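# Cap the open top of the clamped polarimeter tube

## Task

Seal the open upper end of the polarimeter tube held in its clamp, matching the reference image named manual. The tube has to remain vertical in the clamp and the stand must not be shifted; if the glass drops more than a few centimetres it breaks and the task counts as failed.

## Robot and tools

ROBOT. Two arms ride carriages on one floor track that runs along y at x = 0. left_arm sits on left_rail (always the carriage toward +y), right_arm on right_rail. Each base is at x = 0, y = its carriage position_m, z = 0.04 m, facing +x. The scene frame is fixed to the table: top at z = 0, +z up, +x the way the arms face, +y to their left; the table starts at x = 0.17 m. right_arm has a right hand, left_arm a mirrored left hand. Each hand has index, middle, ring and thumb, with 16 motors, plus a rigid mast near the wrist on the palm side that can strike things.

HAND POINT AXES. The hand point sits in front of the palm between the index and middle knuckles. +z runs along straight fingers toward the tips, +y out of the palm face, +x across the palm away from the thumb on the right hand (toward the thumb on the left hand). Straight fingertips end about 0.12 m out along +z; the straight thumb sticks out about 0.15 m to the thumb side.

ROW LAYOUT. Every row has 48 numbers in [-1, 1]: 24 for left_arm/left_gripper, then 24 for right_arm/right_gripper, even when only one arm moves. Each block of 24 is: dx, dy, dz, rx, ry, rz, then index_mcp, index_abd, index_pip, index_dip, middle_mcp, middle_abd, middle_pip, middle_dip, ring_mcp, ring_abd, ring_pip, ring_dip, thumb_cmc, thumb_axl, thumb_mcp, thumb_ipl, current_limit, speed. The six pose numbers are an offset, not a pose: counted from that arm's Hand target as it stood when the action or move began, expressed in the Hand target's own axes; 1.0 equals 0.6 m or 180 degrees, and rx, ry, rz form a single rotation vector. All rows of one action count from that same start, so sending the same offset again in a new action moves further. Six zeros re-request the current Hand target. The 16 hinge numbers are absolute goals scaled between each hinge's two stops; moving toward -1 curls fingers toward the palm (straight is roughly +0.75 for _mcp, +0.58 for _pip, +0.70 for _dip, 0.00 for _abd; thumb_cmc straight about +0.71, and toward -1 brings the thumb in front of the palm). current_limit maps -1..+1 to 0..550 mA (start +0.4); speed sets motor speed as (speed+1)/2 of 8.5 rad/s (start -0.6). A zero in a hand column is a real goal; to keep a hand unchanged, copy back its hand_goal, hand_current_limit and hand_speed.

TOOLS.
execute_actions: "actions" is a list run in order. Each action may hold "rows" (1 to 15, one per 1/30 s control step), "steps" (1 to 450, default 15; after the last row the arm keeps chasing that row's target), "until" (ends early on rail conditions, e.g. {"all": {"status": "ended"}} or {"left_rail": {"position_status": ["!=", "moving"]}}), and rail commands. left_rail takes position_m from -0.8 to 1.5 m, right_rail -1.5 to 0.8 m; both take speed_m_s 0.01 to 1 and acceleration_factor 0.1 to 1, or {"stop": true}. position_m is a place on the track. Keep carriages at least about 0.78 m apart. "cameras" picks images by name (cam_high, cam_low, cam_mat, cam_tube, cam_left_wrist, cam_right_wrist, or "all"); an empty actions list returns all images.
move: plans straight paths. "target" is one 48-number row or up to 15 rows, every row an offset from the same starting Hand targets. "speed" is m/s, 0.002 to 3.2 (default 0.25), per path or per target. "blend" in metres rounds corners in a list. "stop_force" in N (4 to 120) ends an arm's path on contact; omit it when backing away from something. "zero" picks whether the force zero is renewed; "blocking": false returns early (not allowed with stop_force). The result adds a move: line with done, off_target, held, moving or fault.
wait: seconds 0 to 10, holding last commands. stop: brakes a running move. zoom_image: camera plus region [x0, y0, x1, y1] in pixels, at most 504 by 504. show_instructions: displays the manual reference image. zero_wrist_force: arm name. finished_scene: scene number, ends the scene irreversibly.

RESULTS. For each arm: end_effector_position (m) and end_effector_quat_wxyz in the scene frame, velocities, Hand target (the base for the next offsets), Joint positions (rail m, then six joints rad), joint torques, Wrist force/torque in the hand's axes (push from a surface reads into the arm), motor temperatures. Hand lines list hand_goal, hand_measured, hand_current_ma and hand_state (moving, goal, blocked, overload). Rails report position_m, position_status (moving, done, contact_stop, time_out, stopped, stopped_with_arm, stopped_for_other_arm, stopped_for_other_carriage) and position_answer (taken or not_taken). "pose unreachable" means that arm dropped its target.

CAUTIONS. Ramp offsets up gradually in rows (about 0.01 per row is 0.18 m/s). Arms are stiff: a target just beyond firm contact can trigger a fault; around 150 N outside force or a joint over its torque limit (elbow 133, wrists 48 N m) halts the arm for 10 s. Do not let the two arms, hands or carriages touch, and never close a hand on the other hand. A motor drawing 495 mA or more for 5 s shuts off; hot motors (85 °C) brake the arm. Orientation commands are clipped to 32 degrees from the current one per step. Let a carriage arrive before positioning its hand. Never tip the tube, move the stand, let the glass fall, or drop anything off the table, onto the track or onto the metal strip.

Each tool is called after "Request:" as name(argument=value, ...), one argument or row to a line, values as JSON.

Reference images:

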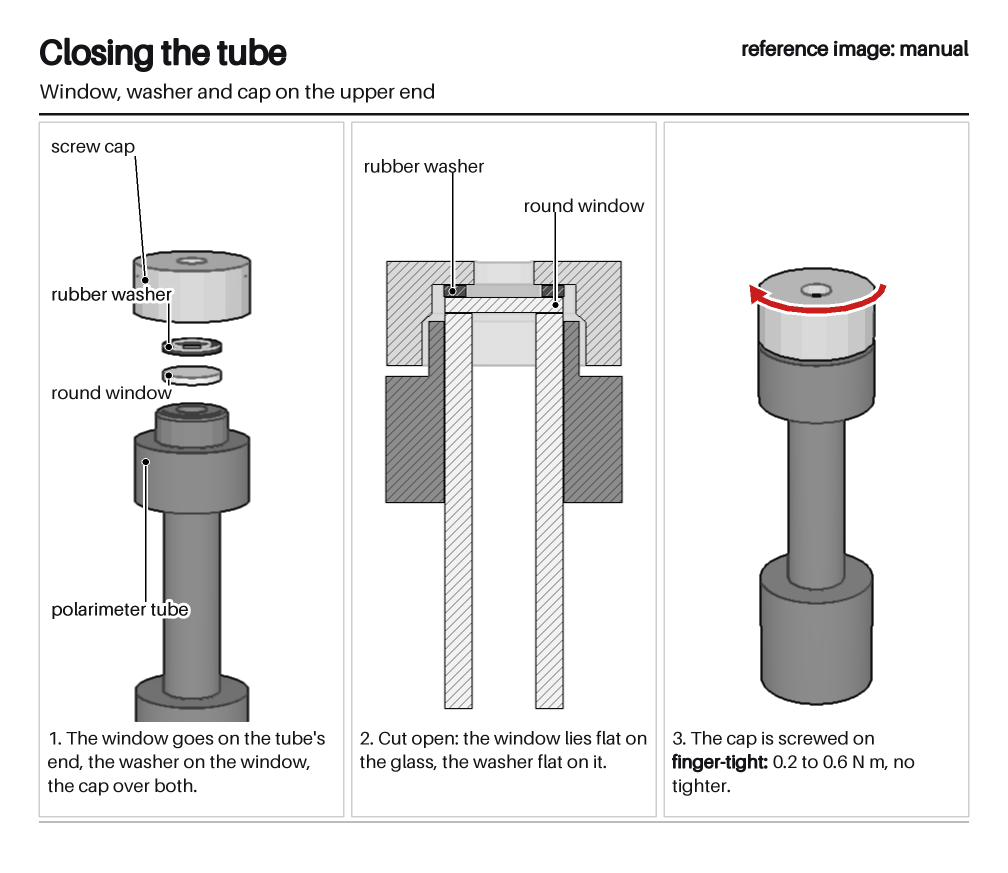

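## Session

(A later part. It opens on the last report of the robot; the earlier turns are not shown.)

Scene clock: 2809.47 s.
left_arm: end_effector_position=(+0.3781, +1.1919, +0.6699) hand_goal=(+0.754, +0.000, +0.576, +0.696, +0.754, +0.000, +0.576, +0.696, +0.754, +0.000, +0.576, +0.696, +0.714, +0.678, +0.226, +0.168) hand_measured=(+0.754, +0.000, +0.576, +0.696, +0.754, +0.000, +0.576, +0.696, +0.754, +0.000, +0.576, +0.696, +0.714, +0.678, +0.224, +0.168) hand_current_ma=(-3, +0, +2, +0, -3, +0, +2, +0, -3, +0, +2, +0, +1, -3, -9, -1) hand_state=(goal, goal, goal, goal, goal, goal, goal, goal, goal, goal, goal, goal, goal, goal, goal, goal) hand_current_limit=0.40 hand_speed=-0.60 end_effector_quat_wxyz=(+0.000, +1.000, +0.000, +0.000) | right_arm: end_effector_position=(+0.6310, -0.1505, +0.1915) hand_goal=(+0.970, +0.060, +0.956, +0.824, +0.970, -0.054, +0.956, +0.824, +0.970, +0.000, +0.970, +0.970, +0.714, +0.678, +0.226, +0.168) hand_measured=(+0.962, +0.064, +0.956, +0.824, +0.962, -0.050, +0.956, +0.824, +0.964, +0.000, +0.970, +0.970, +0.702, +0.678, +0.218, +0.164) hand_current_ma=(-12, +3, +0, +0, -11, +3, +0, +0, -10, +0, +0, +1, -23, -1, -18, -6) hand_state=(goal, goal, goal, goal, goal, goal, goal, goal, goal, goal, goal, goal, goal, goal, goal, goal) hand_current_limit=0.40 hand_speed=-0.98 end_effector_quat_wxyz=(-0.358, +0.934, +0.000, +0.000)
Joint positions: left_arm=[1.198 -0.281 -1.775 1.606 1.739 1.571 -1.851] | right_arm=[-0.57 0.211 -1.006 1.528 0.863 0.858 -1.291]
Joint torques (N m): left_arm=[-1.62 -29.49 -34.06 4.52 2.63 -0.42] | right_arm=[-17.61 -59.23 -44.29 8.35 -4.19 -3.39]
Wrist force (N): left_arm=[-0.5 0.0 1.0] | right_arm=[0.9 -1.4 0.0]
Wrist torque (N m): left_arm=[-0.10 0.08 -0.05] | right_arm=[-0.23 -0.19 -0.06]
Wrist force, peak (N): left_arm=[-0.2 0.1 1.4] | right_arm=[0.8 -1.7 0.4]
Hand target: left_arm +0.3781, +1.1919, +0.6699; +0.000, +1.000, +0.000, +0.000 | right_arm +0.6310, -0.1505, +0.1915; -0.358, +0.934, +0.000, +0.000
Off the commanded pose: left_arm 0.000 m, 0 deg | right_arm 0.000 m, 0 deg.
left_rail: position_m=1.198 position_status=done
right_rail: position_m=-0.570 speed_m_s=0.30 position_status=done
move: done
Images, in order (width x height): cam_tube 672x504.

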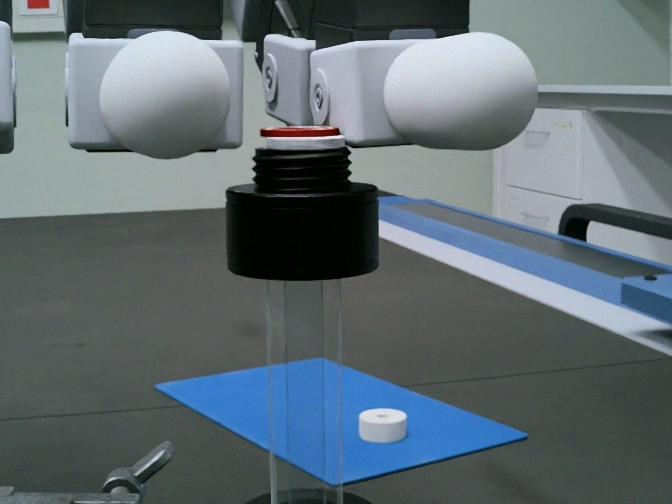

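Request:
move(
  target=[
    [0,0,0,0,0,0,0.754,0,0.576,0.696,0.754,0,0.576,0.696,0.754,0,0.576,0.696,0.714,0.678,0.226,0.168,0.4,-0.6,-0.0035,0,0,0,0,0,0.97,0.06,0.956,0.823,0.97,-0.055,0.956,0.823,0.97,0,0.97,0.97,0.714,0.678,0.226,0.168,0.4,-0.98],
    [0,0,0,0,0,0,0.754,0,0.576,0.696,0.754,0,0.576,0.696,0.754,0,0.576,0.696,0.714,0.678,0.226,0.168,0.4,-0.6,-0.0035,0.001004,0.001115,0,0,0,0.97,0.06,0.956,0.823,0.97,-0.055,0.956,0.823,0.97,0,0.97,0.97,0.714,0.678,0.226,0.168,0.4,-0.98],
    [0,0,0,0,0,0,0.754,0,0.576,0.696,0.754,0,0.576,0.696,0.754,0,0.576,0.696,0.714,0.678,0.226,0.168,0.4,-0.6,-0.001,0.001004,0.001115,0,0,0,0.97,0.06,0.956,0.823,0.97,-0.055,0.956,0.823,0.97,0,0.97,0.97,0.714,0.678,0.226,0.168,0.4,-0.98],
  ],
  speed=0.003,
  stop_force=4,
  cameras=["cam_tube"],
)

Request:
zoom_image(
  camera="cam_tube",
  region=[300, 90, 370, 160],
)

Request:
zoom_image(
  camera="cam_tube",
  region=[230, 90, 300, 160],
)

Scene clock: 2823.37 s.
left_arm: end_effector_position=(+0.3781, +1.1919, +0.6699) hand_goal=(+0.754, +0.000, +0.576, +0.696, +0.754, +0.000, +0.576, +0.696, +0.754, +0.000, +0.576, +0.696, +0.714, +0.678, +0.226, +0.168) hand_measured=(+0.754, +0.000, +0.576, +0.696, +0.754, +0.000, +0.576, +0.696, +0.754, +0.000, +0.576, +0.696, +0.714, +0.678, +0.224, +0.168) hand_current_ma=(-3, +0, +2, +0, -3, +0, +2, +0, -3, +0, +2, +0, +1, -3, -9, -1) hand_state=(goal, goal, goal, goal, goal, goal, goal, goal, goal, goal, goal, goal, goal, goal, goal, goal) hand_current_limit=0.40 hand_speed=-0.60 end_effector_quat_wxyz=(+0.000, +1.000, +0.000, +0.000) | right_arm: end_effector_position=(+0.6304, -0.1505, +0.1906) hand_goal=(+0.970, +0.060, +0.956, +0.824, +0.970, -0.054, +0.956, +0.824, +0.970, +0.000, +0.970, +0.970, +0.714, +0.678, +0.226, +0.168) hand_measured=(+0.962, +0.070, +0.956, +0.824, +0.962, -0.050, +0.956, +0.824, +0.964, +0.000, +0.970, +0.970, +0.702, +0.678, +0.218, +0.164) hand_current_ma=(-12, +11, +0, +0, -11, +3, +0, +0, -10, +0, +0, +1, -23, -1, -18, -6) hand_state=(goal, goal, goal, goal, goal, goal, goal, goal, goal, goal, goal, goal, goal, goal, goal, goal) hand_current_limit=0.40 hand_speed=-0.98 end_effector_quat_wxyz=(-0.358, +0.934, +0.000, +0.000)
Joint positions: left_arm=[1.198 -0.281 -1.775 1.606 1.739 1.571 -1.851] | right_arm=[-0.57 0.211 -1.007 1.53 0.861 0.858 -1.291]
Joint torques (N m): left_arm=[-1.23 -31.17 -33.91 4.58 2.71 -0.44] | right_arm=[-18.34 -58.95 -44.96 8.05 -3.69 -3.41]
Wrist force (N): left_arm=[-0.6 0.3 0.9] | right_arm=[-0.1 -1.7 -0.3]
Wrist torque (N m): left_arm=[-0.06 0.09 -0.06] | right_arm=[-0.21 -0.25 -0.21]
Wrist force, peak (N): left_arm=[-0.6 0.2 1.5] | right_arm=[0.8 -1.9 0.3]
Hand target: left_arm +0.3781, +1.1919, +0.6699; +0.000, +1.000, +0.000, +0.000 | right_arm +0.6304, -0.1505, +0.1906; -0.358, +0.934, +0.000, +0.000
Off the commanded pose: left_arm 0.000 m, 0 deg | right_arm 0.000 m, 0 deg.
left_rail: position_m=1.198 position_status=done
right_rail: position_m=-0.570 speed_m_s=0.30 position_status=done
move: done
Images, in order (width x height): cam_tube 672x504.

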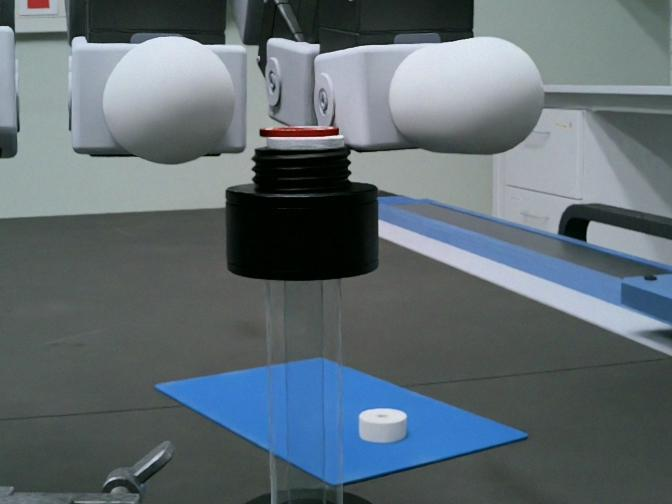

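Scaled by 7.200 from the camera's 672x504 image, which has a finer 960x720 frame.

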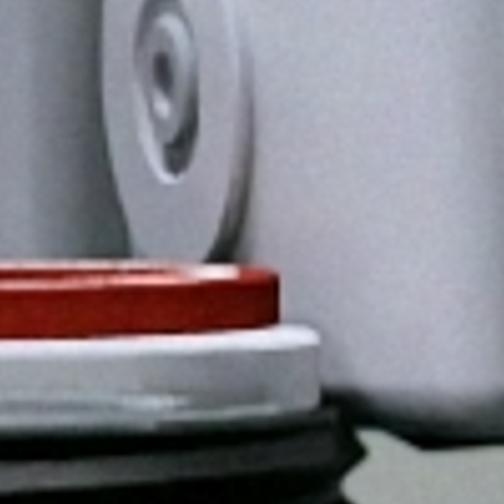

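Scaled by 7.200 from the camera's 672x504 image, which has a finer 960x720 frame.

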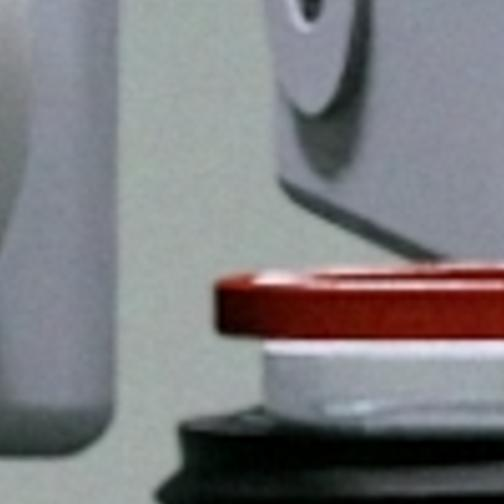

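Request:
move(
  target=[
    [0,0,0,0,0,0,0.754,0,0.576,0.696,0.754,0,0.576,0.696,0.754,0,0.576,0.696,0.714,0.678,0.226,0.168,0.4,-0.6,-0.002,0,0,0,0,0,0.97,0.06,0.956,0.823,0.97,-0.055,0.956,0.823,0.97,0,0.97,0.97,0.714,0.678,0.226,0.168,0.4,-0.98],
    [0,0,0,0,0,0,0.754,0,0.576,0.696,0.754,0,0.576,0.696,0.754,0,0.576,0.696,0.714,0.678,0.226,0.168,0.4,-0.6,-0.002,0.000558,0.000619,0,0,0,0.97,0.06,0.956,0.823,0.97,-0.055,0.956,0.823,0.97,0,0.97,0.97,0.714,0.678,0.226,0.168,0.4,-0.98],
    [0,0,0,0,0,0,0.754,0,0.576,0.696,0.754,0,0.576,0.696,0.754,0,0.576,0.696,0.714,0.678,0.226,0.168,0.4,-0.6,0.0008,0.000558,0.000619,0,0,0,0.97,0.06,0.956,0.823,0.97,-0.055,0.956,0.823,0.97,0,0.97,0.97,0.714,0.678,0.226,0.168,0.4,-0.98],
  ],
  speed=0.003,
  stop_force=4,
  cameras=["cam_tube"],
)

Request:
zoom_image(
  camera="cam_tube",
  region=[300, 90, 370, 160],
)

Request:
zoom_image(
  camera="cam_tube",
  region=[230, 90, 300, 160],
)

Scene clock: 2903.17 s.
left_arm: end_effector_position=(+0.3781, +1.1919, +0.6699) hand_goal=(+0.754, +0.000, +0.576, +0.696, +0.754, +0.000, +0.576, +0.696, +0.754, +0.000, +0.576, +0.696, +0.714, +0.678, +0.226, +0.168) hand_measured=(+0.754, +0.000, +0.576, +0.696, +0.754, +0.000, +0.576, +0.696, +0.754, +0.000, +0.576, +0.696, +0.714, +0.678, +0.224, +0.168) hand_current_ma=(-3, +0, +2, +0, -3, +0, +2, +0, -3, +0, +2, +0, +1, -3, -9, -1) hand_state=(goal, goal, goal, goal, goal, goal, goal, goal, goal, goal, goal, goal, goal, goal, goal, goal) hand_current_limit=0.40 hand_speed=-0.60 end_effector_quat_wxyz=(+0.000, +1.000, +0.000, +0.000) | right_arm: end_effector_position=(+0.6309, -0.1505, +0.1901) hand_goal=(+0.970, +0.060, +0.956, +0.824, +0.970, -0.054, +0.956, +0.824, +0.970, +0.000, +0.970, +0.970, +0.714, +0.678, +0.226, +0.168) hand_measured=(+0.962, +0.078, +0.956, +0.824, +0.962, -0.050, +0.956, +0.824, +0.964, +0.000, +0.970, +0.970, +0.702, +0.678, +0.218, +0.164) hand_current_ma=(-12, +28, +0, +0, -11, +3, +0, +0, -10, +0, +0, +1, -23, -1, -18, -6) hand_state=(goal, goal, goal, goal, goal, goal, goal, goal, goal, goal, goal, goal, goal, goal, goal, goal) hand_current_limit=0.40 hand_speed=-0.98 end_effector_quat_wxyz=(-0.358, +0.934, +0.000, +0.000)
Joint positions: left_arm=[1.198 -0.281 -1.775 1.606 1.739 1.571 -1.851] | right_arm=[-0.57 0.211 -1.005 1.529 0.861 0.858 -1.291]
Joint torques (N m): left_arm=[-0.51 -31.14 -34.45 4.53 2.64 -0.39] | right_arm=[-20.38 -60.08 -45.23 8.06 -3.4 -3.6]
Wrist force (N): left_arm=[-0.6 0.1 0.6] | right_arm=[-1.0 -1.3 0.1]
Wrist torque (N m): left_arm=[-0.05 0.09 -0.06] | right_arm=[-0.22 -0.27 -0.28]
Wrist force, peak (N): left_arm=[-0.7 0.2 1.2] | right_arm=[-0.3 -1.9 -0.2]
Hand target: left_arm +0.3781, +1.1919, +0.6699; +0.000, +1.000, +0.000, +0.000 | right_arm +0.6308, -0.1505, +0.1901; -0.358, +0.934, +0.000, +0.000
Off the commanded pose: left_arm 0.000 m, 0 deg | right_arm 0.000 m, 0 deg.
left_rail: position_m=1.198 position_status=done
right_rail: position_m=-0.570 speed_m_s=0.30 position_status=done
move: done
Images, in order (width x height): cam_tube 672x504.

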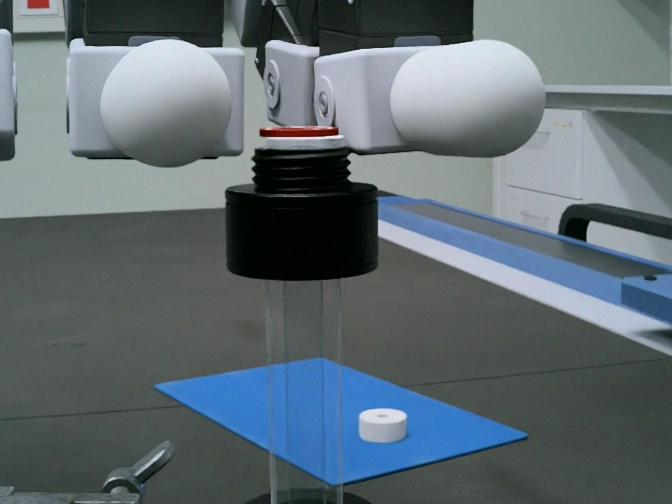

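Scaled by 7.200 from the camera's 672x504 image, which has a finer 960x720 frame.

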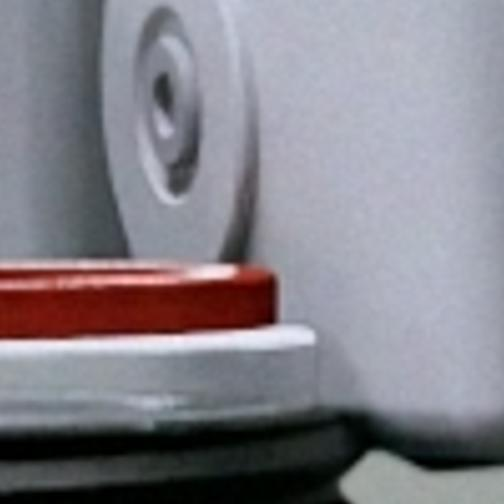

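Scaled by 7.200 from the camera's 672x504 image, which has a finer 960x720 frame.

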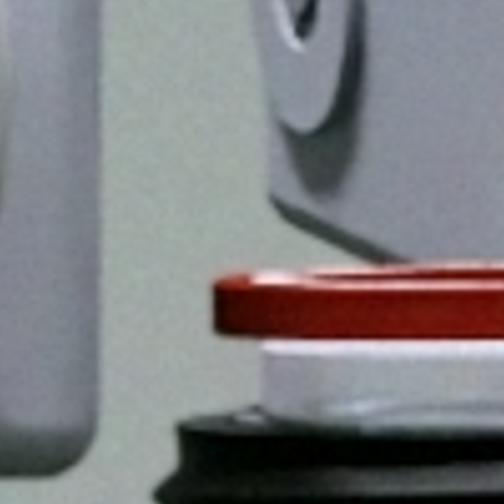

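Request:
move(
  target=[
    [0,0,0,0,0,0,0.754,0,0.576,0.696,0.754,0,0.576,0.696,0.754,0,0.576,0.696,0.714,0.678,0.226,0.168,0.4,-0.6,-0.0042,0,0,0,0,0,0.97,0.06,0.956,0.823,0.97,-0.055,0.956,0.823,0.97,0,0.97,0.97,0.714,0.678,0.226,0.168,0.4,-0.98],
    [0,0,0,0,0,0,0.754,0,0.576,0.696,0.754,0,0.576,0.696,0.754,0,0.576,0.696,0.714,0.678,0.226,0.168,0.4,-0.6,-0.0042,-0.07806,-0.0867,0,0,0,0.97,0.06,0.956,0.823,0.97,-0.055,0.956,0.823,0.97,0,0.97,0.97,0.714,0.678,0.226,0.168,0.4,-0.98],
    [0,0,0,0,0,0,0.754,0,0.576,0.696,0.754,0,0.576,0.696,0.754,0,0.576,0.696,0.714,0.678,0.226,0.168,0.4,-0.6,-0.1515,-0.26433,0.08127,-0.0389,0,0,0.97,0.06,0.956,0.823,0.97,-0.055,0.956,0.823,0.97,0,0.97,0.97,0.714,0.678,0.226,0.168,0.4,-0.98],
  ],
  speed=[0.004,0.04,0.1],
  cameras=["cam_tube","cam_right_wrist","cam_high"],
)

Request:
zoom_image(
  camera="cam_right_wrist",
  region=[255, 85, 315, 145],
)

Request:
zoom_image(
  camera="cam_tube",
  region=[245, 100, 365, 190],
)

Request:
zoom_image(
  camera="cam_high",
  region=[354, 142, 378, 166],
)

Scene clock: 2923.40 s.
left_arm: end_effector_position=(+0.3781, +1.1919, +0.6699) hand_goal=(+0.754, +0.000, +0.576, +0.696, +0.754, +0.000, +0.576, +0.696, +0.754, +0.000, +0.576, +0.696, +0.714, +0.678, +0.226, +0.168) hand_measured=(+0.754, +0.000, +0.576, +0.696, +0.754, +0.000, +0.576, +0.696, +0.754, +0.000, +0.576, +0.696, +0.714, +0.678, +0.224, +0.168) hand_current_ma=(-3, +0, +2, +0, -3, +0, +2, +0, -3, +0, +2, +0, +1, -3, -9, -1) hand_state=(goal, goal, goal, goal, goal, goal, goal, goal, goal, goal, goal, goal, goal, goal, goal, goal) hand_current_limit=0.40 hand_speed=-0.60 end_effector_quat_wxyz=(+0.000, +1.000, +0.000, +0.000) | right_arm: end_effector_position=(+0.5400, -0.0001, +0.2599) hand_goal=(+0.970, +0.060, +0.956, +0.824, +0.970, -0.054, +0.956, +0.824, +0.970, +0.000, +0.970, +0.970, +0.714, +0.678, +0.226, +0.168) hand_measured=(+0.962, +0.064, +0.956, +0.824, +0.962, -0.050, +0.956, +0.824, +0.964, +0.000, +0.970, +0.970, +0.702, +0.678, +0.218, +0.164) hand_current_ma=(-12, +3, +0, +0, -11, +3, +0, +0, -10, +0, +0, +1, -23, -1, -18, -6) hand_state=(goal, goal, goal, goal, goal, goal, goal, goal, goal, goal, goal, goal, goal, goal, goal, goal) hand_current_limit=0.40 hand_speed=-0.98 end_effector_quat_wxyz=(-0.301, +0.954, +0.000, +0.000)
Joint positions: left_arm=[1.198 -0.281 -1.775 1.606 1.739 1.571 -1.851] | right_arm=[-0.57 0.491 -1.041 1.4 0.892 1.041 -0.993]
Joint torques (N m): left_arm=[-1.18 -30.63 -33.93 4.58 2.54 -0.37] | right_arm=[14.7 -60 -48.84 3.93 1.41 3.06]
Wrist force (N): left_arm=[-0.5 0.3 1.0] | right_arm=[0.2 -1.0 0.2]
Wrist torque (N m): left_arm=[-0.06 0.09 -0.07] | right_arm=[-0.20 -0.09 -0.25]
Wrist force, peak (N): left_arm=[-0.2 -0.2 1.4] | right_arm=[0.1 -2.0 0.5]
Hand target: left_arm +0.3781, +1.1919, +0.6699; +0.000, +1.000, +0.000, +0.000 | right_arm +0.5399, +0.0000, +0.2599; -0.301, +0.954, +0.000, +0.000
Off the commanded pose: left_arm 0.000 m, 0 deg | right_arm 0.000 m, 0 deg.
left_rail: position_m=1.198 position_status=done
right_rail: position_m=-0.570 speed_m_s=0.30 position_status=done
move: done
Images, in order (width x height): cam_high 672x504, cam_tube 672x504, cam_right_wrist 616x616.

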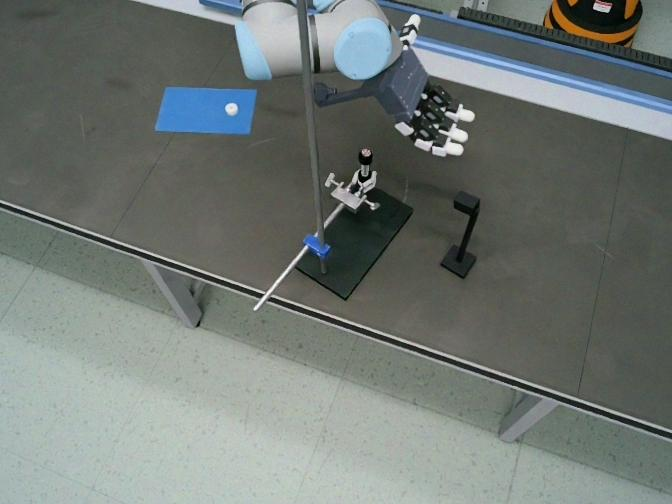

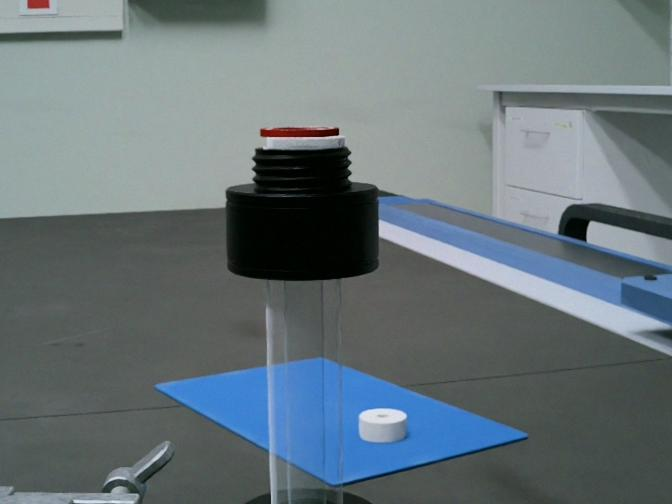

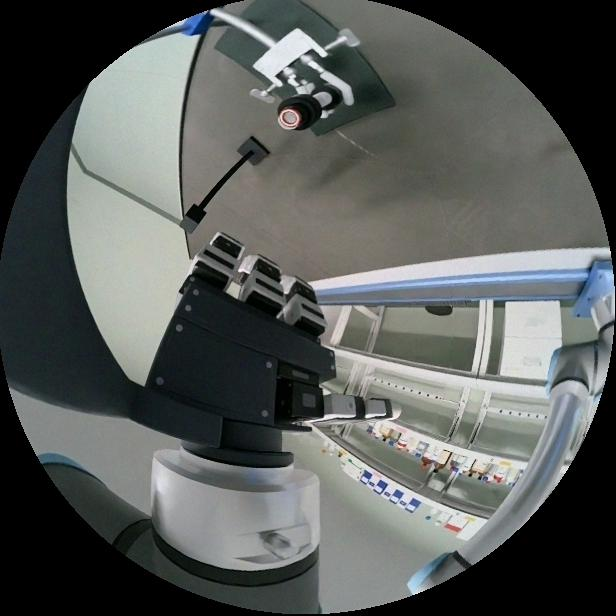

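Scaled by 8.400 from the camera's 616x616 image, which has a finer 880x880 frame.

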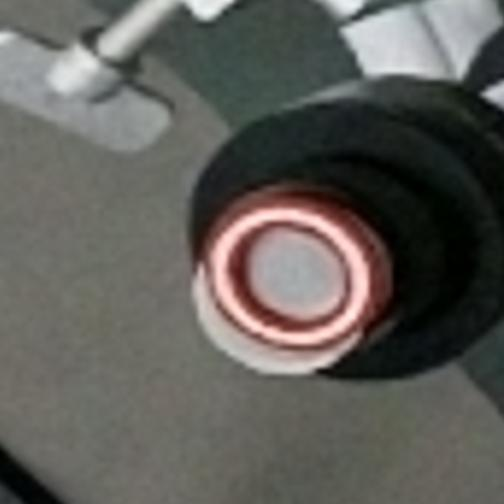

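Scaled by 4.200 from the camera's 672x504 image, which has a finer 960x720 frame.

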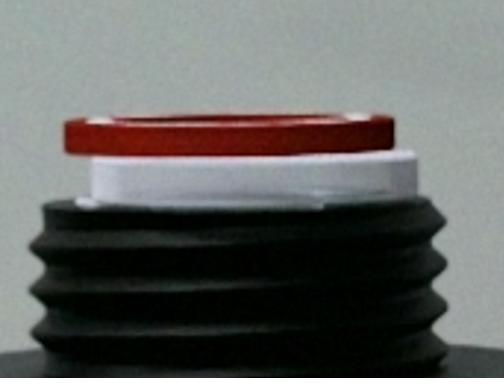

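Scaled by 21.000 from the camera's 672x504 image, which has a finer 960x720 frame.

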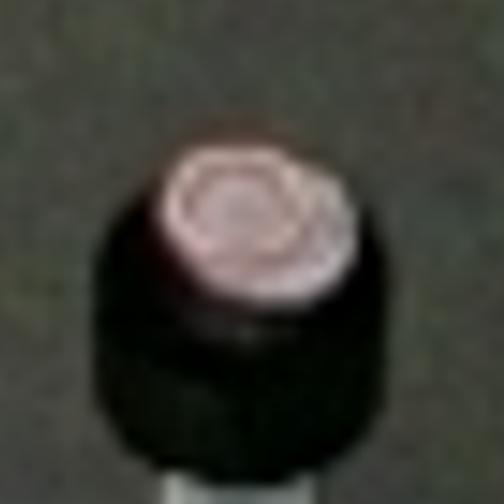

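Request:
move(
  target=[
    [0,0,0,0,0,0,0.754,0,0.576,0.696,0.754,0,0.576,0.696,0.754,0,0.576,0.696,0.714,0.678,0.226,0.168,0.4,-0.6,0,0,0,0,0,0,0.97,0.06,0.956,0.823,0.97,0,0.956,-0.52,0.97,0,0.97,0.97,0.714,0.678,0.226,0.168,0.4,-0.88],
    [0,0,0,0,0,0,0.754,0,0.576,0.696,0.754,0,0.576,0.696,0.754,0,0.576,0.696,0.714,0.678,0.226,0.168,0.4,-0.6,0.1077,0.15155,-0.10612,0.0389,0,0,0.97,0.06,0.956,0.823,0.97,0,0.956,-0.52,0.97,0,0.97,0.97,0.714,0.678,0.226,0.168,0.4,-0.88],
  ],
  speed=0.08,
  cameras=["cam_tube","cam_right_wrist","cam_high"],
)

Scene clock: 3031.47 s.
left_arm: end_effector_position=(+0.3781, +1.1919, +0.6699) hand_goal=(+0.754, +0.000, +0.576, +0.696, +0.754, +0.000, +0.576, +0.696, +0.754, +0.000, +0.576, +0.696, +0.714, +0.678, +0.226, +0.168) hand_measured=(+0.754, +0.000, +0.576, +0.696, +0.754, +0.000, +0.576, +0.696, +0.754, +0.000, +0.576, +0.696, +0.714, +0.678, +0.224, +0.168) hand_current_ma=(-3, +0, +2, +0, -3, +0, +2, +0, -3, +0, +2, +0, +1, -3, -9, -1) hand_state=(goal, goal, goal, goal, goal, goal, goal, goal, goal, goal, goal, goal, goal, goal, goal, goal) hand_current_limit=0.40 hand_speed=-0.60 end_effector_quat_wxyz=(+0.000, +1.000, +0.000, +0.000) | right_arm: end_effector_position=(+0.6045, -0.1109, +0.2600) hand_goal=(+0.970, +0.060, +0.956, +0.824, +0.970, +0.000, +0.956, -0.520, +0.970, +0.000, +0.970, +0.970, +0.714, +0.678, +0.226, +0.168) hand_measured=(+0.962, +0.064, +0.956, +0.824, +0.962, -0.002, +0.956, -0.518, +0.964, +0.000, +0.970, +0.970, +0.702, +0.678, +0.218, +0.164) hand_current_ma=(-12, +3, +0, +0, -11, -3, +0, +3, -10, +0, +0, +1, -22, -1, -18, -6) hand_state=(goal, goal, goal, goal, goal, goal, goal, goal, goal, goal, goal, goal, goal, goal, goal, goal) hand_current_limit=0.40 hand_speed=-0.88 end_effector_quat_wxyz=(-0.358, +0.934, +0.000, +0.000)
Joint positions: left_arm=[1.198 -0.281 -1.775 1.606 1.739 1.571 -1.851] | right_arm=[-0.57 0.274 -1.071 1.485 0.917 0.871 -1.209]
Joint torques (N m): left_arm=[-0.82 -30.49 -34.84 4.66 2.74 -0.44] | right_arm=[-16.61 -60.7 -28.97 8.41 -4.31 -3.43]
Wrist force (N): left_arm=[-0.6 0.1 0.6] | right_arm=[0.8 -0.9 0.5]
Wrist torque (N m): left_arm=[-0.07 0.09 -0.06] | right_arm=[-0.19 -0.16 -0.06]
Wrist force, peak (N): left_arm=[-0.7 -0.3 1.5] | right_arm=[-0.2 -2.0 0.7]
Hand target: left_arm +0.3781, +1.1919, +0.6699; +0.000, +1.000, +0.000, +0.000 | right_arm +0.6045, -0.1110, +0.2599; -0.358, +0.934, +0.000, +0.000
Off the commanded pose: left_arm 0.000 m, 0 deg | right_arm 0.000 m, 0 deg.
left_rail: position_m=1.198 position_status=done
right_rail: position_m=-0.570 speed_m_s=0.30 position_status=done
move: done
Images, in order (width x height): cam_high 672x504, cam_tube 672x504, cam_right_wrist 616x616.

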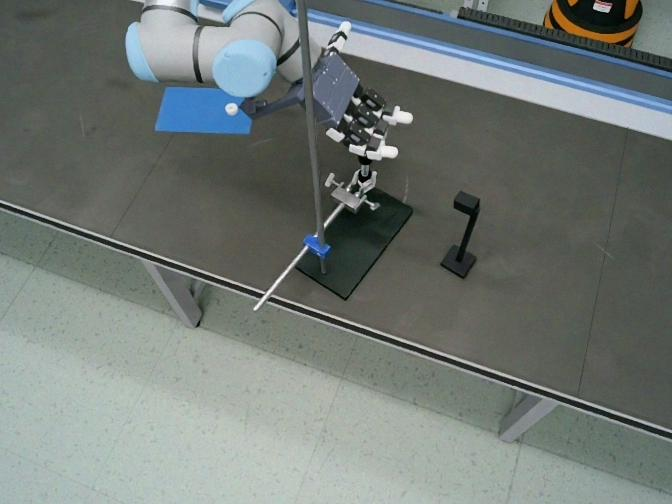

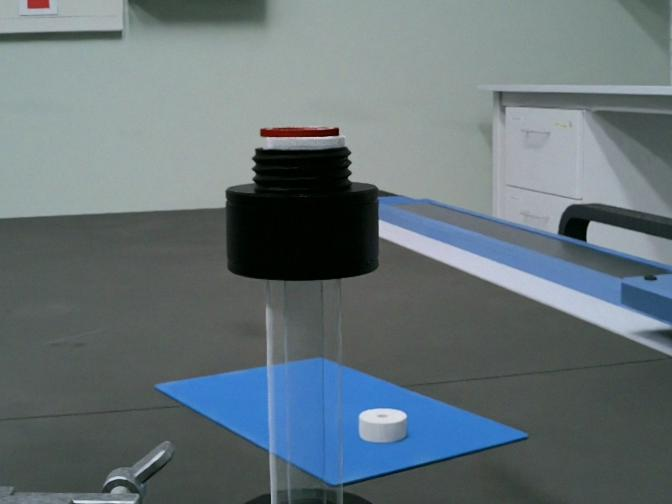

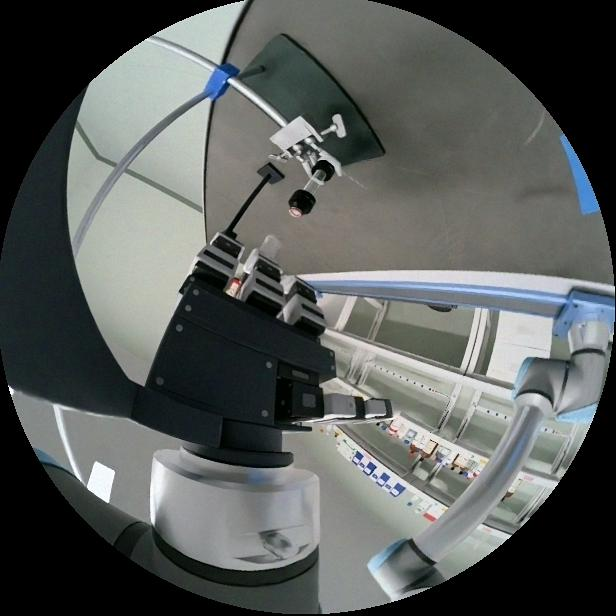

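Request:
move(
  target=[
    [0,0,0,0,0,0,0.754,0,0.576,0.696,0.754,0,0.576,0.696,0.754,0,0.576,0.696,0.714,0.678,0.226,0.168,0.4,-0.6,0,-0.00743,0.00669,0,0,0,0.97,0.06,0.956,0.823,0.97,0,0.956,-0.52,0.97,0,0.97,0.97,0.714,0.678,0.226,0.168,0.4,-0.88],
    [0,0,0,0,0,0,0.754,0,0.576,0.696,0.754,0,0.576,0.696,0.754,0,0.576,0.696,0.714,0.678,0.226,0.168,0.4,-0.6,0,0.02647,0.04434,0,0,0,0.97,0.06,0.956,0.823,0.97,0,0.956,-0.52,0.97,0,0.97,0.97,0.714,0.678,0.226,0.168,0.4,-0.88],
  ],
  speed=0.03,
  cameras=["cam_tube","cam_right_wrist","cam_high"],
)

Request:
zoom_image(
  camera="cam_right_wrist",
  region=[230, 190, 330, 290],
)

Scene clock: 3040.90 s.
left_arm: end_effector_position=(+0.3781, +1.1919, +0.6699) hand_goal=(+0.754, +0.000, +0.576, +0.696, +0.754, +0.000, +0.576, +0.696, +0.754, +0.000, +0.576, +0.696, +0.714, +0.678, +0.226, +0.168) hand_measured=(+0.754, +0.000, +0.576, +0.696, +0.754, +0.000, +0.576, +0.696, +0.754, +0.000, +0.576, +0.696, +0.714, +0.678, +0.224, +0.168) hand_current_ma=(-3, +0, +2, +0, -3, +0, +2, +0, -3, +0, +2, +0, +1, -3, -9, -1) hand_state=(goal, goal, goal, goal, goal, goal, goal, goal, goal, goal, goal, goal, goal, goal, goal, goal) hand_current_limit=0.40 hand_speed=-0.60 end_effector_quat_wxyz=(+0.000, +1.000, +0.000, +0.000) | right_arm: end_effector_position=(+0.6045, -0.1050, +0.2297) hand_goal=(+0.970, +0.060, +0.956, +0.824, +0.970, +0.000, +0.956, -0.520, +0.970, +0.000, +0.970, +0.970, +0.714, +0.678, +0.226, +0.168) hand_measured=(+0.962, +0.064, +0.956, +0.824, +0.962, -0.002, +0.956, -0.518, +0.964, +0.000, +0.970, +0.970, +0.702, +0.678, +0.218, +0.164) hand_current_ma=(-12, +3, +0, +0, -11, -3, +0, +3, -10, +0, +0, +1, -22, -1, -18, -6) hand_state=(goal, goal, goal, goal, goal, goal, goal, goal, goal, goal, goal, goal, goal, goal, goal, goal) hand_current_limit=0.40 hand_speed=-0.88 end_effector_quat_wxyz=(-0.358, +0.934, +0.000, +0.000)
Joint positions: left_arm=[1.198 -0.281 -1.775 1.606 1.739 1.571 -1.851] | right_arm=[-0.57 0.282 -1.046 1.503 0.868 0.873 -1.199]
Joint torques (N m): left_arm=[-1.7 -31.33 -34.72 4.49 2.77 -0.35] | right_arm=[14.25 -57.5 -27.65 -0.14 0.91 2.88]
Wrist force (N): left_arm=[-0.3 0.3 1.0] | right_arm=[0.8 -1.1 0.5]
Wrist torque (N m): left_arm=[-0.07 0.05 -0.04] | right_arm=[-0.23 -0.17 -0.23]
Wrist force, peak (N): left_arm=[-0.7 -0.3 1.3] | right_arm=[1.1 -1.4 0.5]
Hand target: left_arm +0.3781, +1.1919, +0.6699; +0.000, +1.000, +0.000, +0.000 | right_arm +0.6045, -0.1050, +0.2295; -0.358, +0.934, +0.000, +0.000
Off the commanded pose: left_arm 0.000 m, 0 deg | right_arm 0.000 m, 0 deg.
left_rail: position_m=1.198 position_status=done
right_rail: position_m=-0.570 speed_m_s=0.30 position_status=done
move: done
Images, in order (width x height): cam_high 672x504, cam_tube 672x504, cam_right_wrist 616x616.

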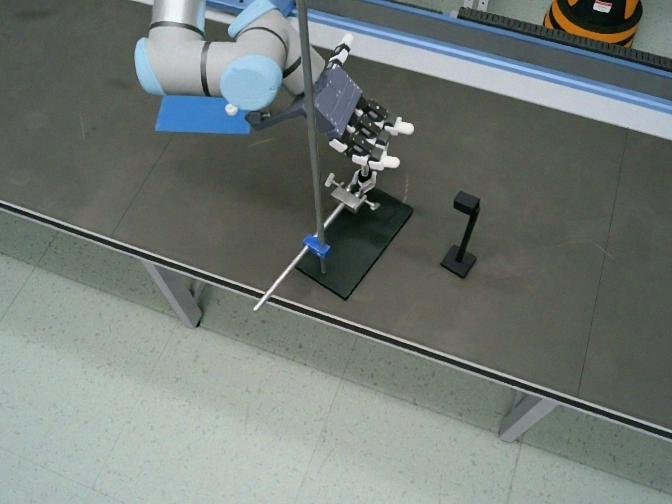

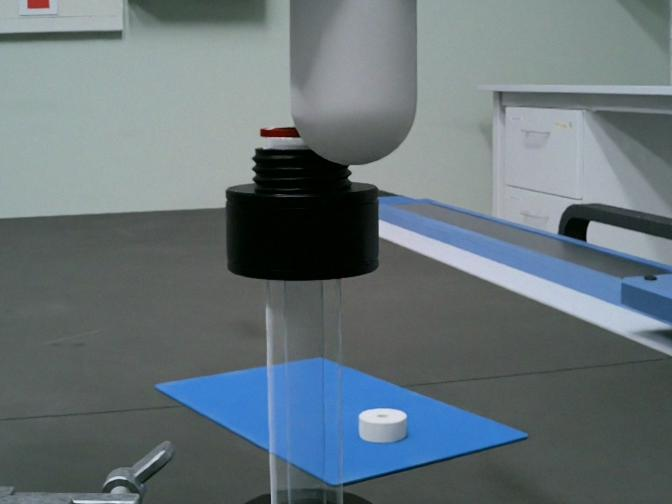

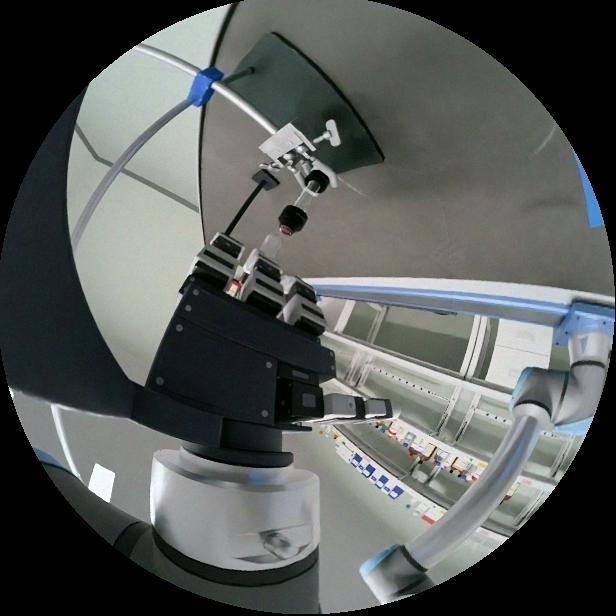

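Scaled by 5.040 from the camera's 616x616 image, which has a finer 880x880 frame.

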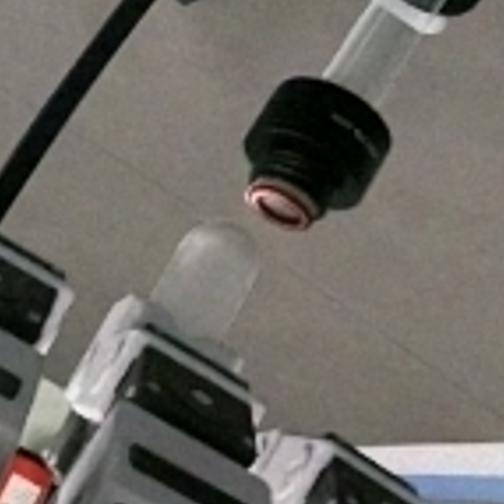

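Request:
move(
  target=[0,0,0,0,0,0,0.754,0,0.576,0.696,0.754,0,0.576,0.696,0.754,0,0.576,0.696,0.714,0.678,0.226,0.168,0.4,-0.6,0,0.013624,-0.012267,0,0,0,0.97,0.06,0.956,0.823,0.97,0,0.956,-0.52,0.97,0,0.97,0.97,0.714,0.678,0.226,0.168,0.4,-0.88],
  speed=0.005,
  stop_force=4,
  cameras=["cam_tube","cam_right_wrist"],
)

Request:
zoom_image(
  camera="cam_right_wrist",
  region=[250, 190, 310, 250],
)

Request:
zoom_image(
  camera="cam_tube",
  region=[230, 100, 430, 200],
)

Scene clock: 3055.73 s.
left_arm: end_effector_position=(+0.3781, +1.1919, +0.6699) hand_goal=(+0.754, +0.000, +0.576, +0.696, +0.754, +0.000, +0.576, +0.696, +0.754, +0.000, +0.576, +0.696, +0.714, +0.678, +0.226, +0.168) hand_measured=(+0.754, +0.000, +0.576, +0.696, +0.754, +0.000, +0.576, +0.696, +0.754, +0.000, +0.576, +0.696, +0.714, +0.678, +0.224, +0.168) hand_current_ma=(-3, +0, +2, +0, -3, +0, +2, +0, -3, +0, +2, +0, +1, -3, -9, -1) hand_state=(goal, goal, goal, goal, goal, goal, goal, goal, goal, goal, goal, goal, goal, goal, goal, goal) hand_current_limit=0.40 hand_speed=-0.60 end_effector_quat_wxyz=(+0.000, +1.000, +0.000, +0.000) | right_arm: end_effector_position=(+0.6045, -0.1160, +0.2295) hand_goal=(+0.970, +0.060, +0.956, +0.824, +0.970, +0.000, +0.956, -0.520, +0.970, +0.000, +0.970, +0.970, +0.714, +0.678, +0.226, +0.168) hand_measured=(+0.962, +0.064, +0.956, +0.824, +0.962, -0.002, +0.956, -0.518, +0.964, +0.000, +0.970, +0.970, +0.702, +0.678, +0.218, +0.164) hand_current_ma=(-12, +3, +0, +0, -11, -3, +0, +3, -10, +0, +0, +1, -22, -1, -18, -6) hand_state=(goal, goal, goal, goal, goal, goal, goal, goal, goal, goal, goal, goal, goal, goal, goal, goal) hand_current_limit=0.40 hand_speed=-0.88 end_effector_quat_wxyz=(-0.358, +0.934, +0.000, +0.000)
Joint positions: left_arm=[1.198 -0.281 -1.775 1.606 1.739 1.571 -1.851] | right_arm=[-0.57 0.267 -1.053 1.517 0.874 0.87 -1.218]
Joint torques (N m): left_arm=[-0.66 -30.91 -34.13 4.54 2.62 -0.34] | right_arm=[-18.12 -84.73 -27.73 8.35 -4.14 -3.43]
Wrist force (N): left_arm=[-1.0 0.2 0.7] | right_arm=[0.8 -1.4 -0.1]
Wrist torque (N m): left_arm=[-0.05 0.15 -0.10] | right_arm=[-0.21 -0.15 -0.08]
Wrist force, peak (N): left_arm=[-0.7 0.0 1.5] | right_arm=[1.1 -1.5 0.7]
Hand target: left_arm +0.3781, +1.1919, +0.6699; +0.000, +1.000, +0.000, +0.000 | right_arm +0.6045, -0.1160, +0.2295; -0.358, +0.934, +0.000, +0.000
Off the commanded pose: left_arm 0.000 m, 0 deg | right_arm 0.000 m, 0 deg.
left_rail: position_m=1.198 position_status=done
right_rail: position_m=-0.570 speed_m_s=0.30 position_status=done
move: done
Images, in order (width x height): cam_tube 672x504, cam_right_wrist 616x616.

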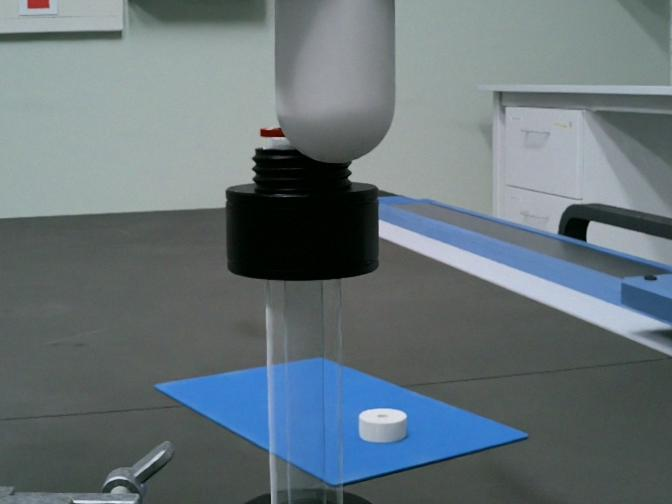

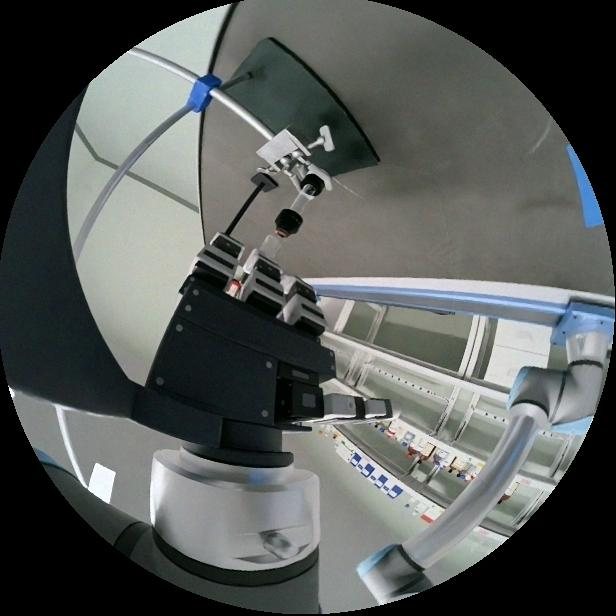

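Scaled by 8.400 from the camera's 616x616 image, which has a finer 880x880 frame.

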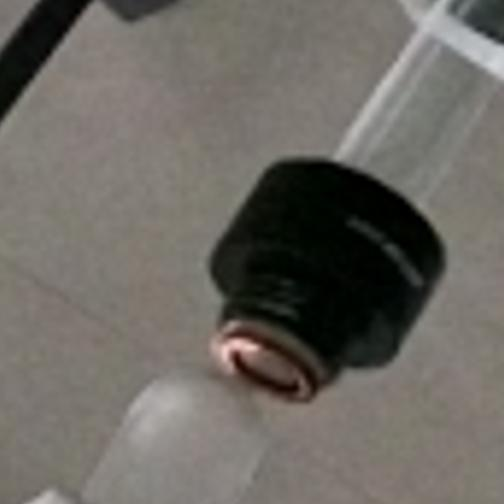

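Scaled by 2.520 from the camera's 672x504 image, which has a finer 960x720 frame.

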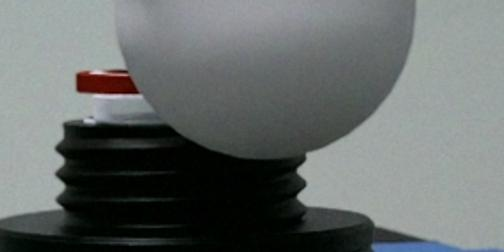

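Request:
move(
  target=[0,0,0,0,0,0,0.754,0,0.576,0.696,0.754,0,0.576,0.696,0.754,0,0.576,0.696,0.714,0.678,0.226,0.168,0.4,-0.6,0,0.00557,-0.005017,0,0,0,0.97,0.06,0.956,0.823,0.97,0,0.956,-0.52,0.97,0,0.97,0.97,0.714,0.678,0.226,0.168,0.4,-0.88],
  speed=0.004,
  stop_force=4,
  cameras=["cam_tube","cam_right_wrist"],
)

Request:
zoom_image(
  camera="cam_right_wrist",
  region=[250, 200, 310, 260],
)

Request:
zoom_image(
  camera="cam_tube",
  region=[230, 100, 430, 200],
)

Scene clock: 3066.20 s.
left_arm: end_effector_position=(+0.3781, +1.1919, +0.6699) hand_goal=(+0.754, +0.000, +0.576, +0.696, +0.754, +0.000, +0.576, +0.696, +0.754, +0.000, +0.576, +0.696, +0.714, +0.678, +0.226, +0.168) hand_measured=(+0.754, +0.000, +0.576, +0.696, +0.754, +0.000, +0.576, +0.696, +0.754, +0.000, +0.576, +0.696, +0.714, +0.678, +0.224, +0.168) hand_current_ma=(-3, +0, +2, +0, -3, +0, +2, +0, -3, +0, +2, +0, +1, -3, -9, -1) hand_state=(goal, goal, goal, goal, goal, goal, goal, goal, goal, goal, goal, goal, goal, goal, goal, goal) hand_current_limit=0.40 hand_speed=-0.60 end_effector_quat_wxyz=(+0.000, +1.000, +0.000, +0.000) | right_arm: end_effector_position=(+0.6045, -0.1205, +0.2295) hand_goal=(+0.970, +0.060, +0.956, +0.824, +0.970, +0.000, +0.956, -0.520, +0.970, +0.000, +0.970, +0.970, +0.714, +0.678, +0.226, +0.168) hand_measured=(+0.962, +0.064, +0.956, +0.824, +0.962, -0.002, +0.956, -0.518, +0.964, +0.000, +0.970, +0.970, +0.702, +0.678, +0.218, +0.164) hand_current_ma=(-12, +3, +0, +0, -11, -3, +0, +3, -10, +0, +0, +1, -22, -1, -18, -6) hand_state=(goal, goal, goal, goal, goal, goal, goal, goal, goal, goal, goal, goal, goal, goal, goal, goal) hand_current_limit=0.40 hand_speed=-0.88 end_effector_quat_wxyz=(-0.358, +0.934, +0.000, +0.000)
Joint positions: left_arm=[1.198 -0.281 -1.775 1.606 1.739 1.571 -1.851] | right_arm=[-0.57 0.261 -1.056 1.522 0.876 0.868 -1.226]
Joint torques (N m): left_arm=[0.25 -30.48 -33.99 4.66 2.89 -0.24] | right_arm=[-19.28 -85.81 -27.07 8.36 -4 -3.49]
Wrist force (N): left_arm=[-0.7 0.2 0.6] | right_arm=[0.9 -1.1 0.4]
Wrist torque (N m): left_arm=[-0.04 0.10 -0.06] | right_arm=[-0.21 -0.17 -0.07]
Wrist force, peak (N): left_arm=[-0.4 0.3 1.6] | right_arm=[1.1 -1.6 0.3]
Hand target: left_arm +0.3781, +1.1919, +0.6699; +0.000, +1.000, +0.000, +0.000 | right_arm +0.6045, -0.1205, +0.2295; -0.358, +0.934, +0.000, +0.000
Off the commanded pose: left_arm 0.000 m, 0 deg | right_arm 0.000 m, 0 deg.
left_rail: position_m=1.198 position_status=done
right_rail: position_m=-0.570 speed_m_s=0.30 position_status=done
move: done
Images, in order (width x height): cam_tube 672x504, cam_right_wrist 616x616.

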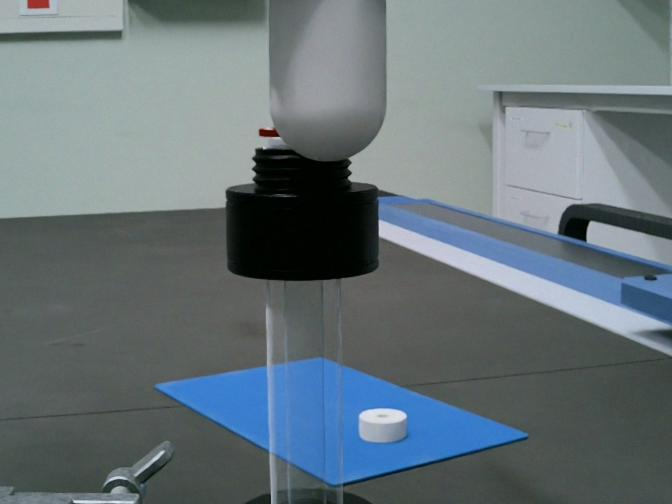

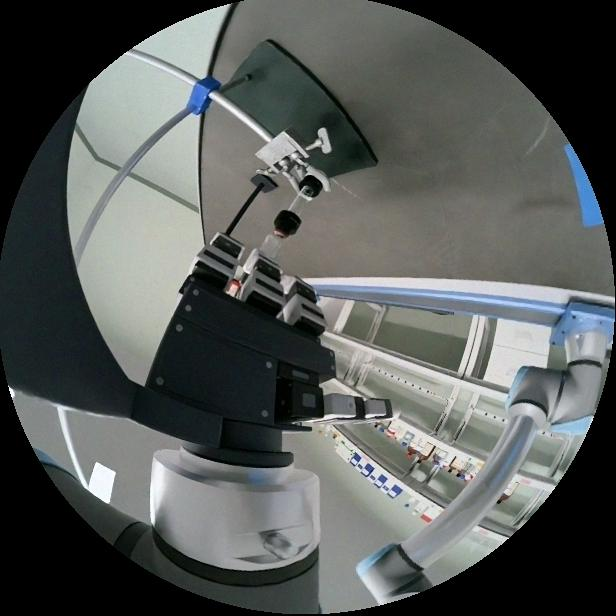

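Scaled by 8.400 from the camera's 616x616 image, which has a finer 880x880 frame.

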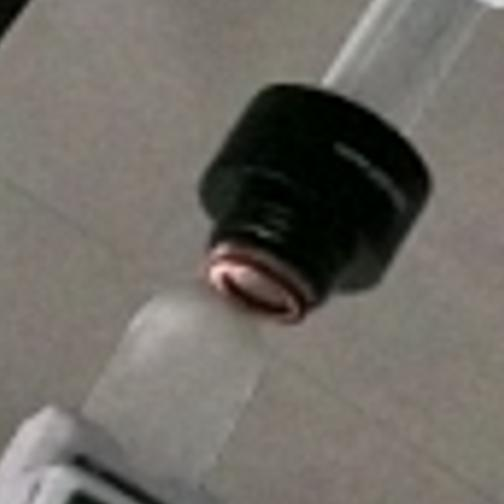

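Scaled by 2.520 from the camera's 672x504 image, which has a finer 960x720 frame.

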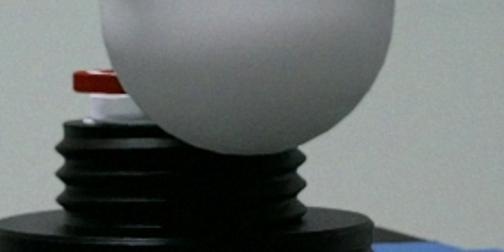

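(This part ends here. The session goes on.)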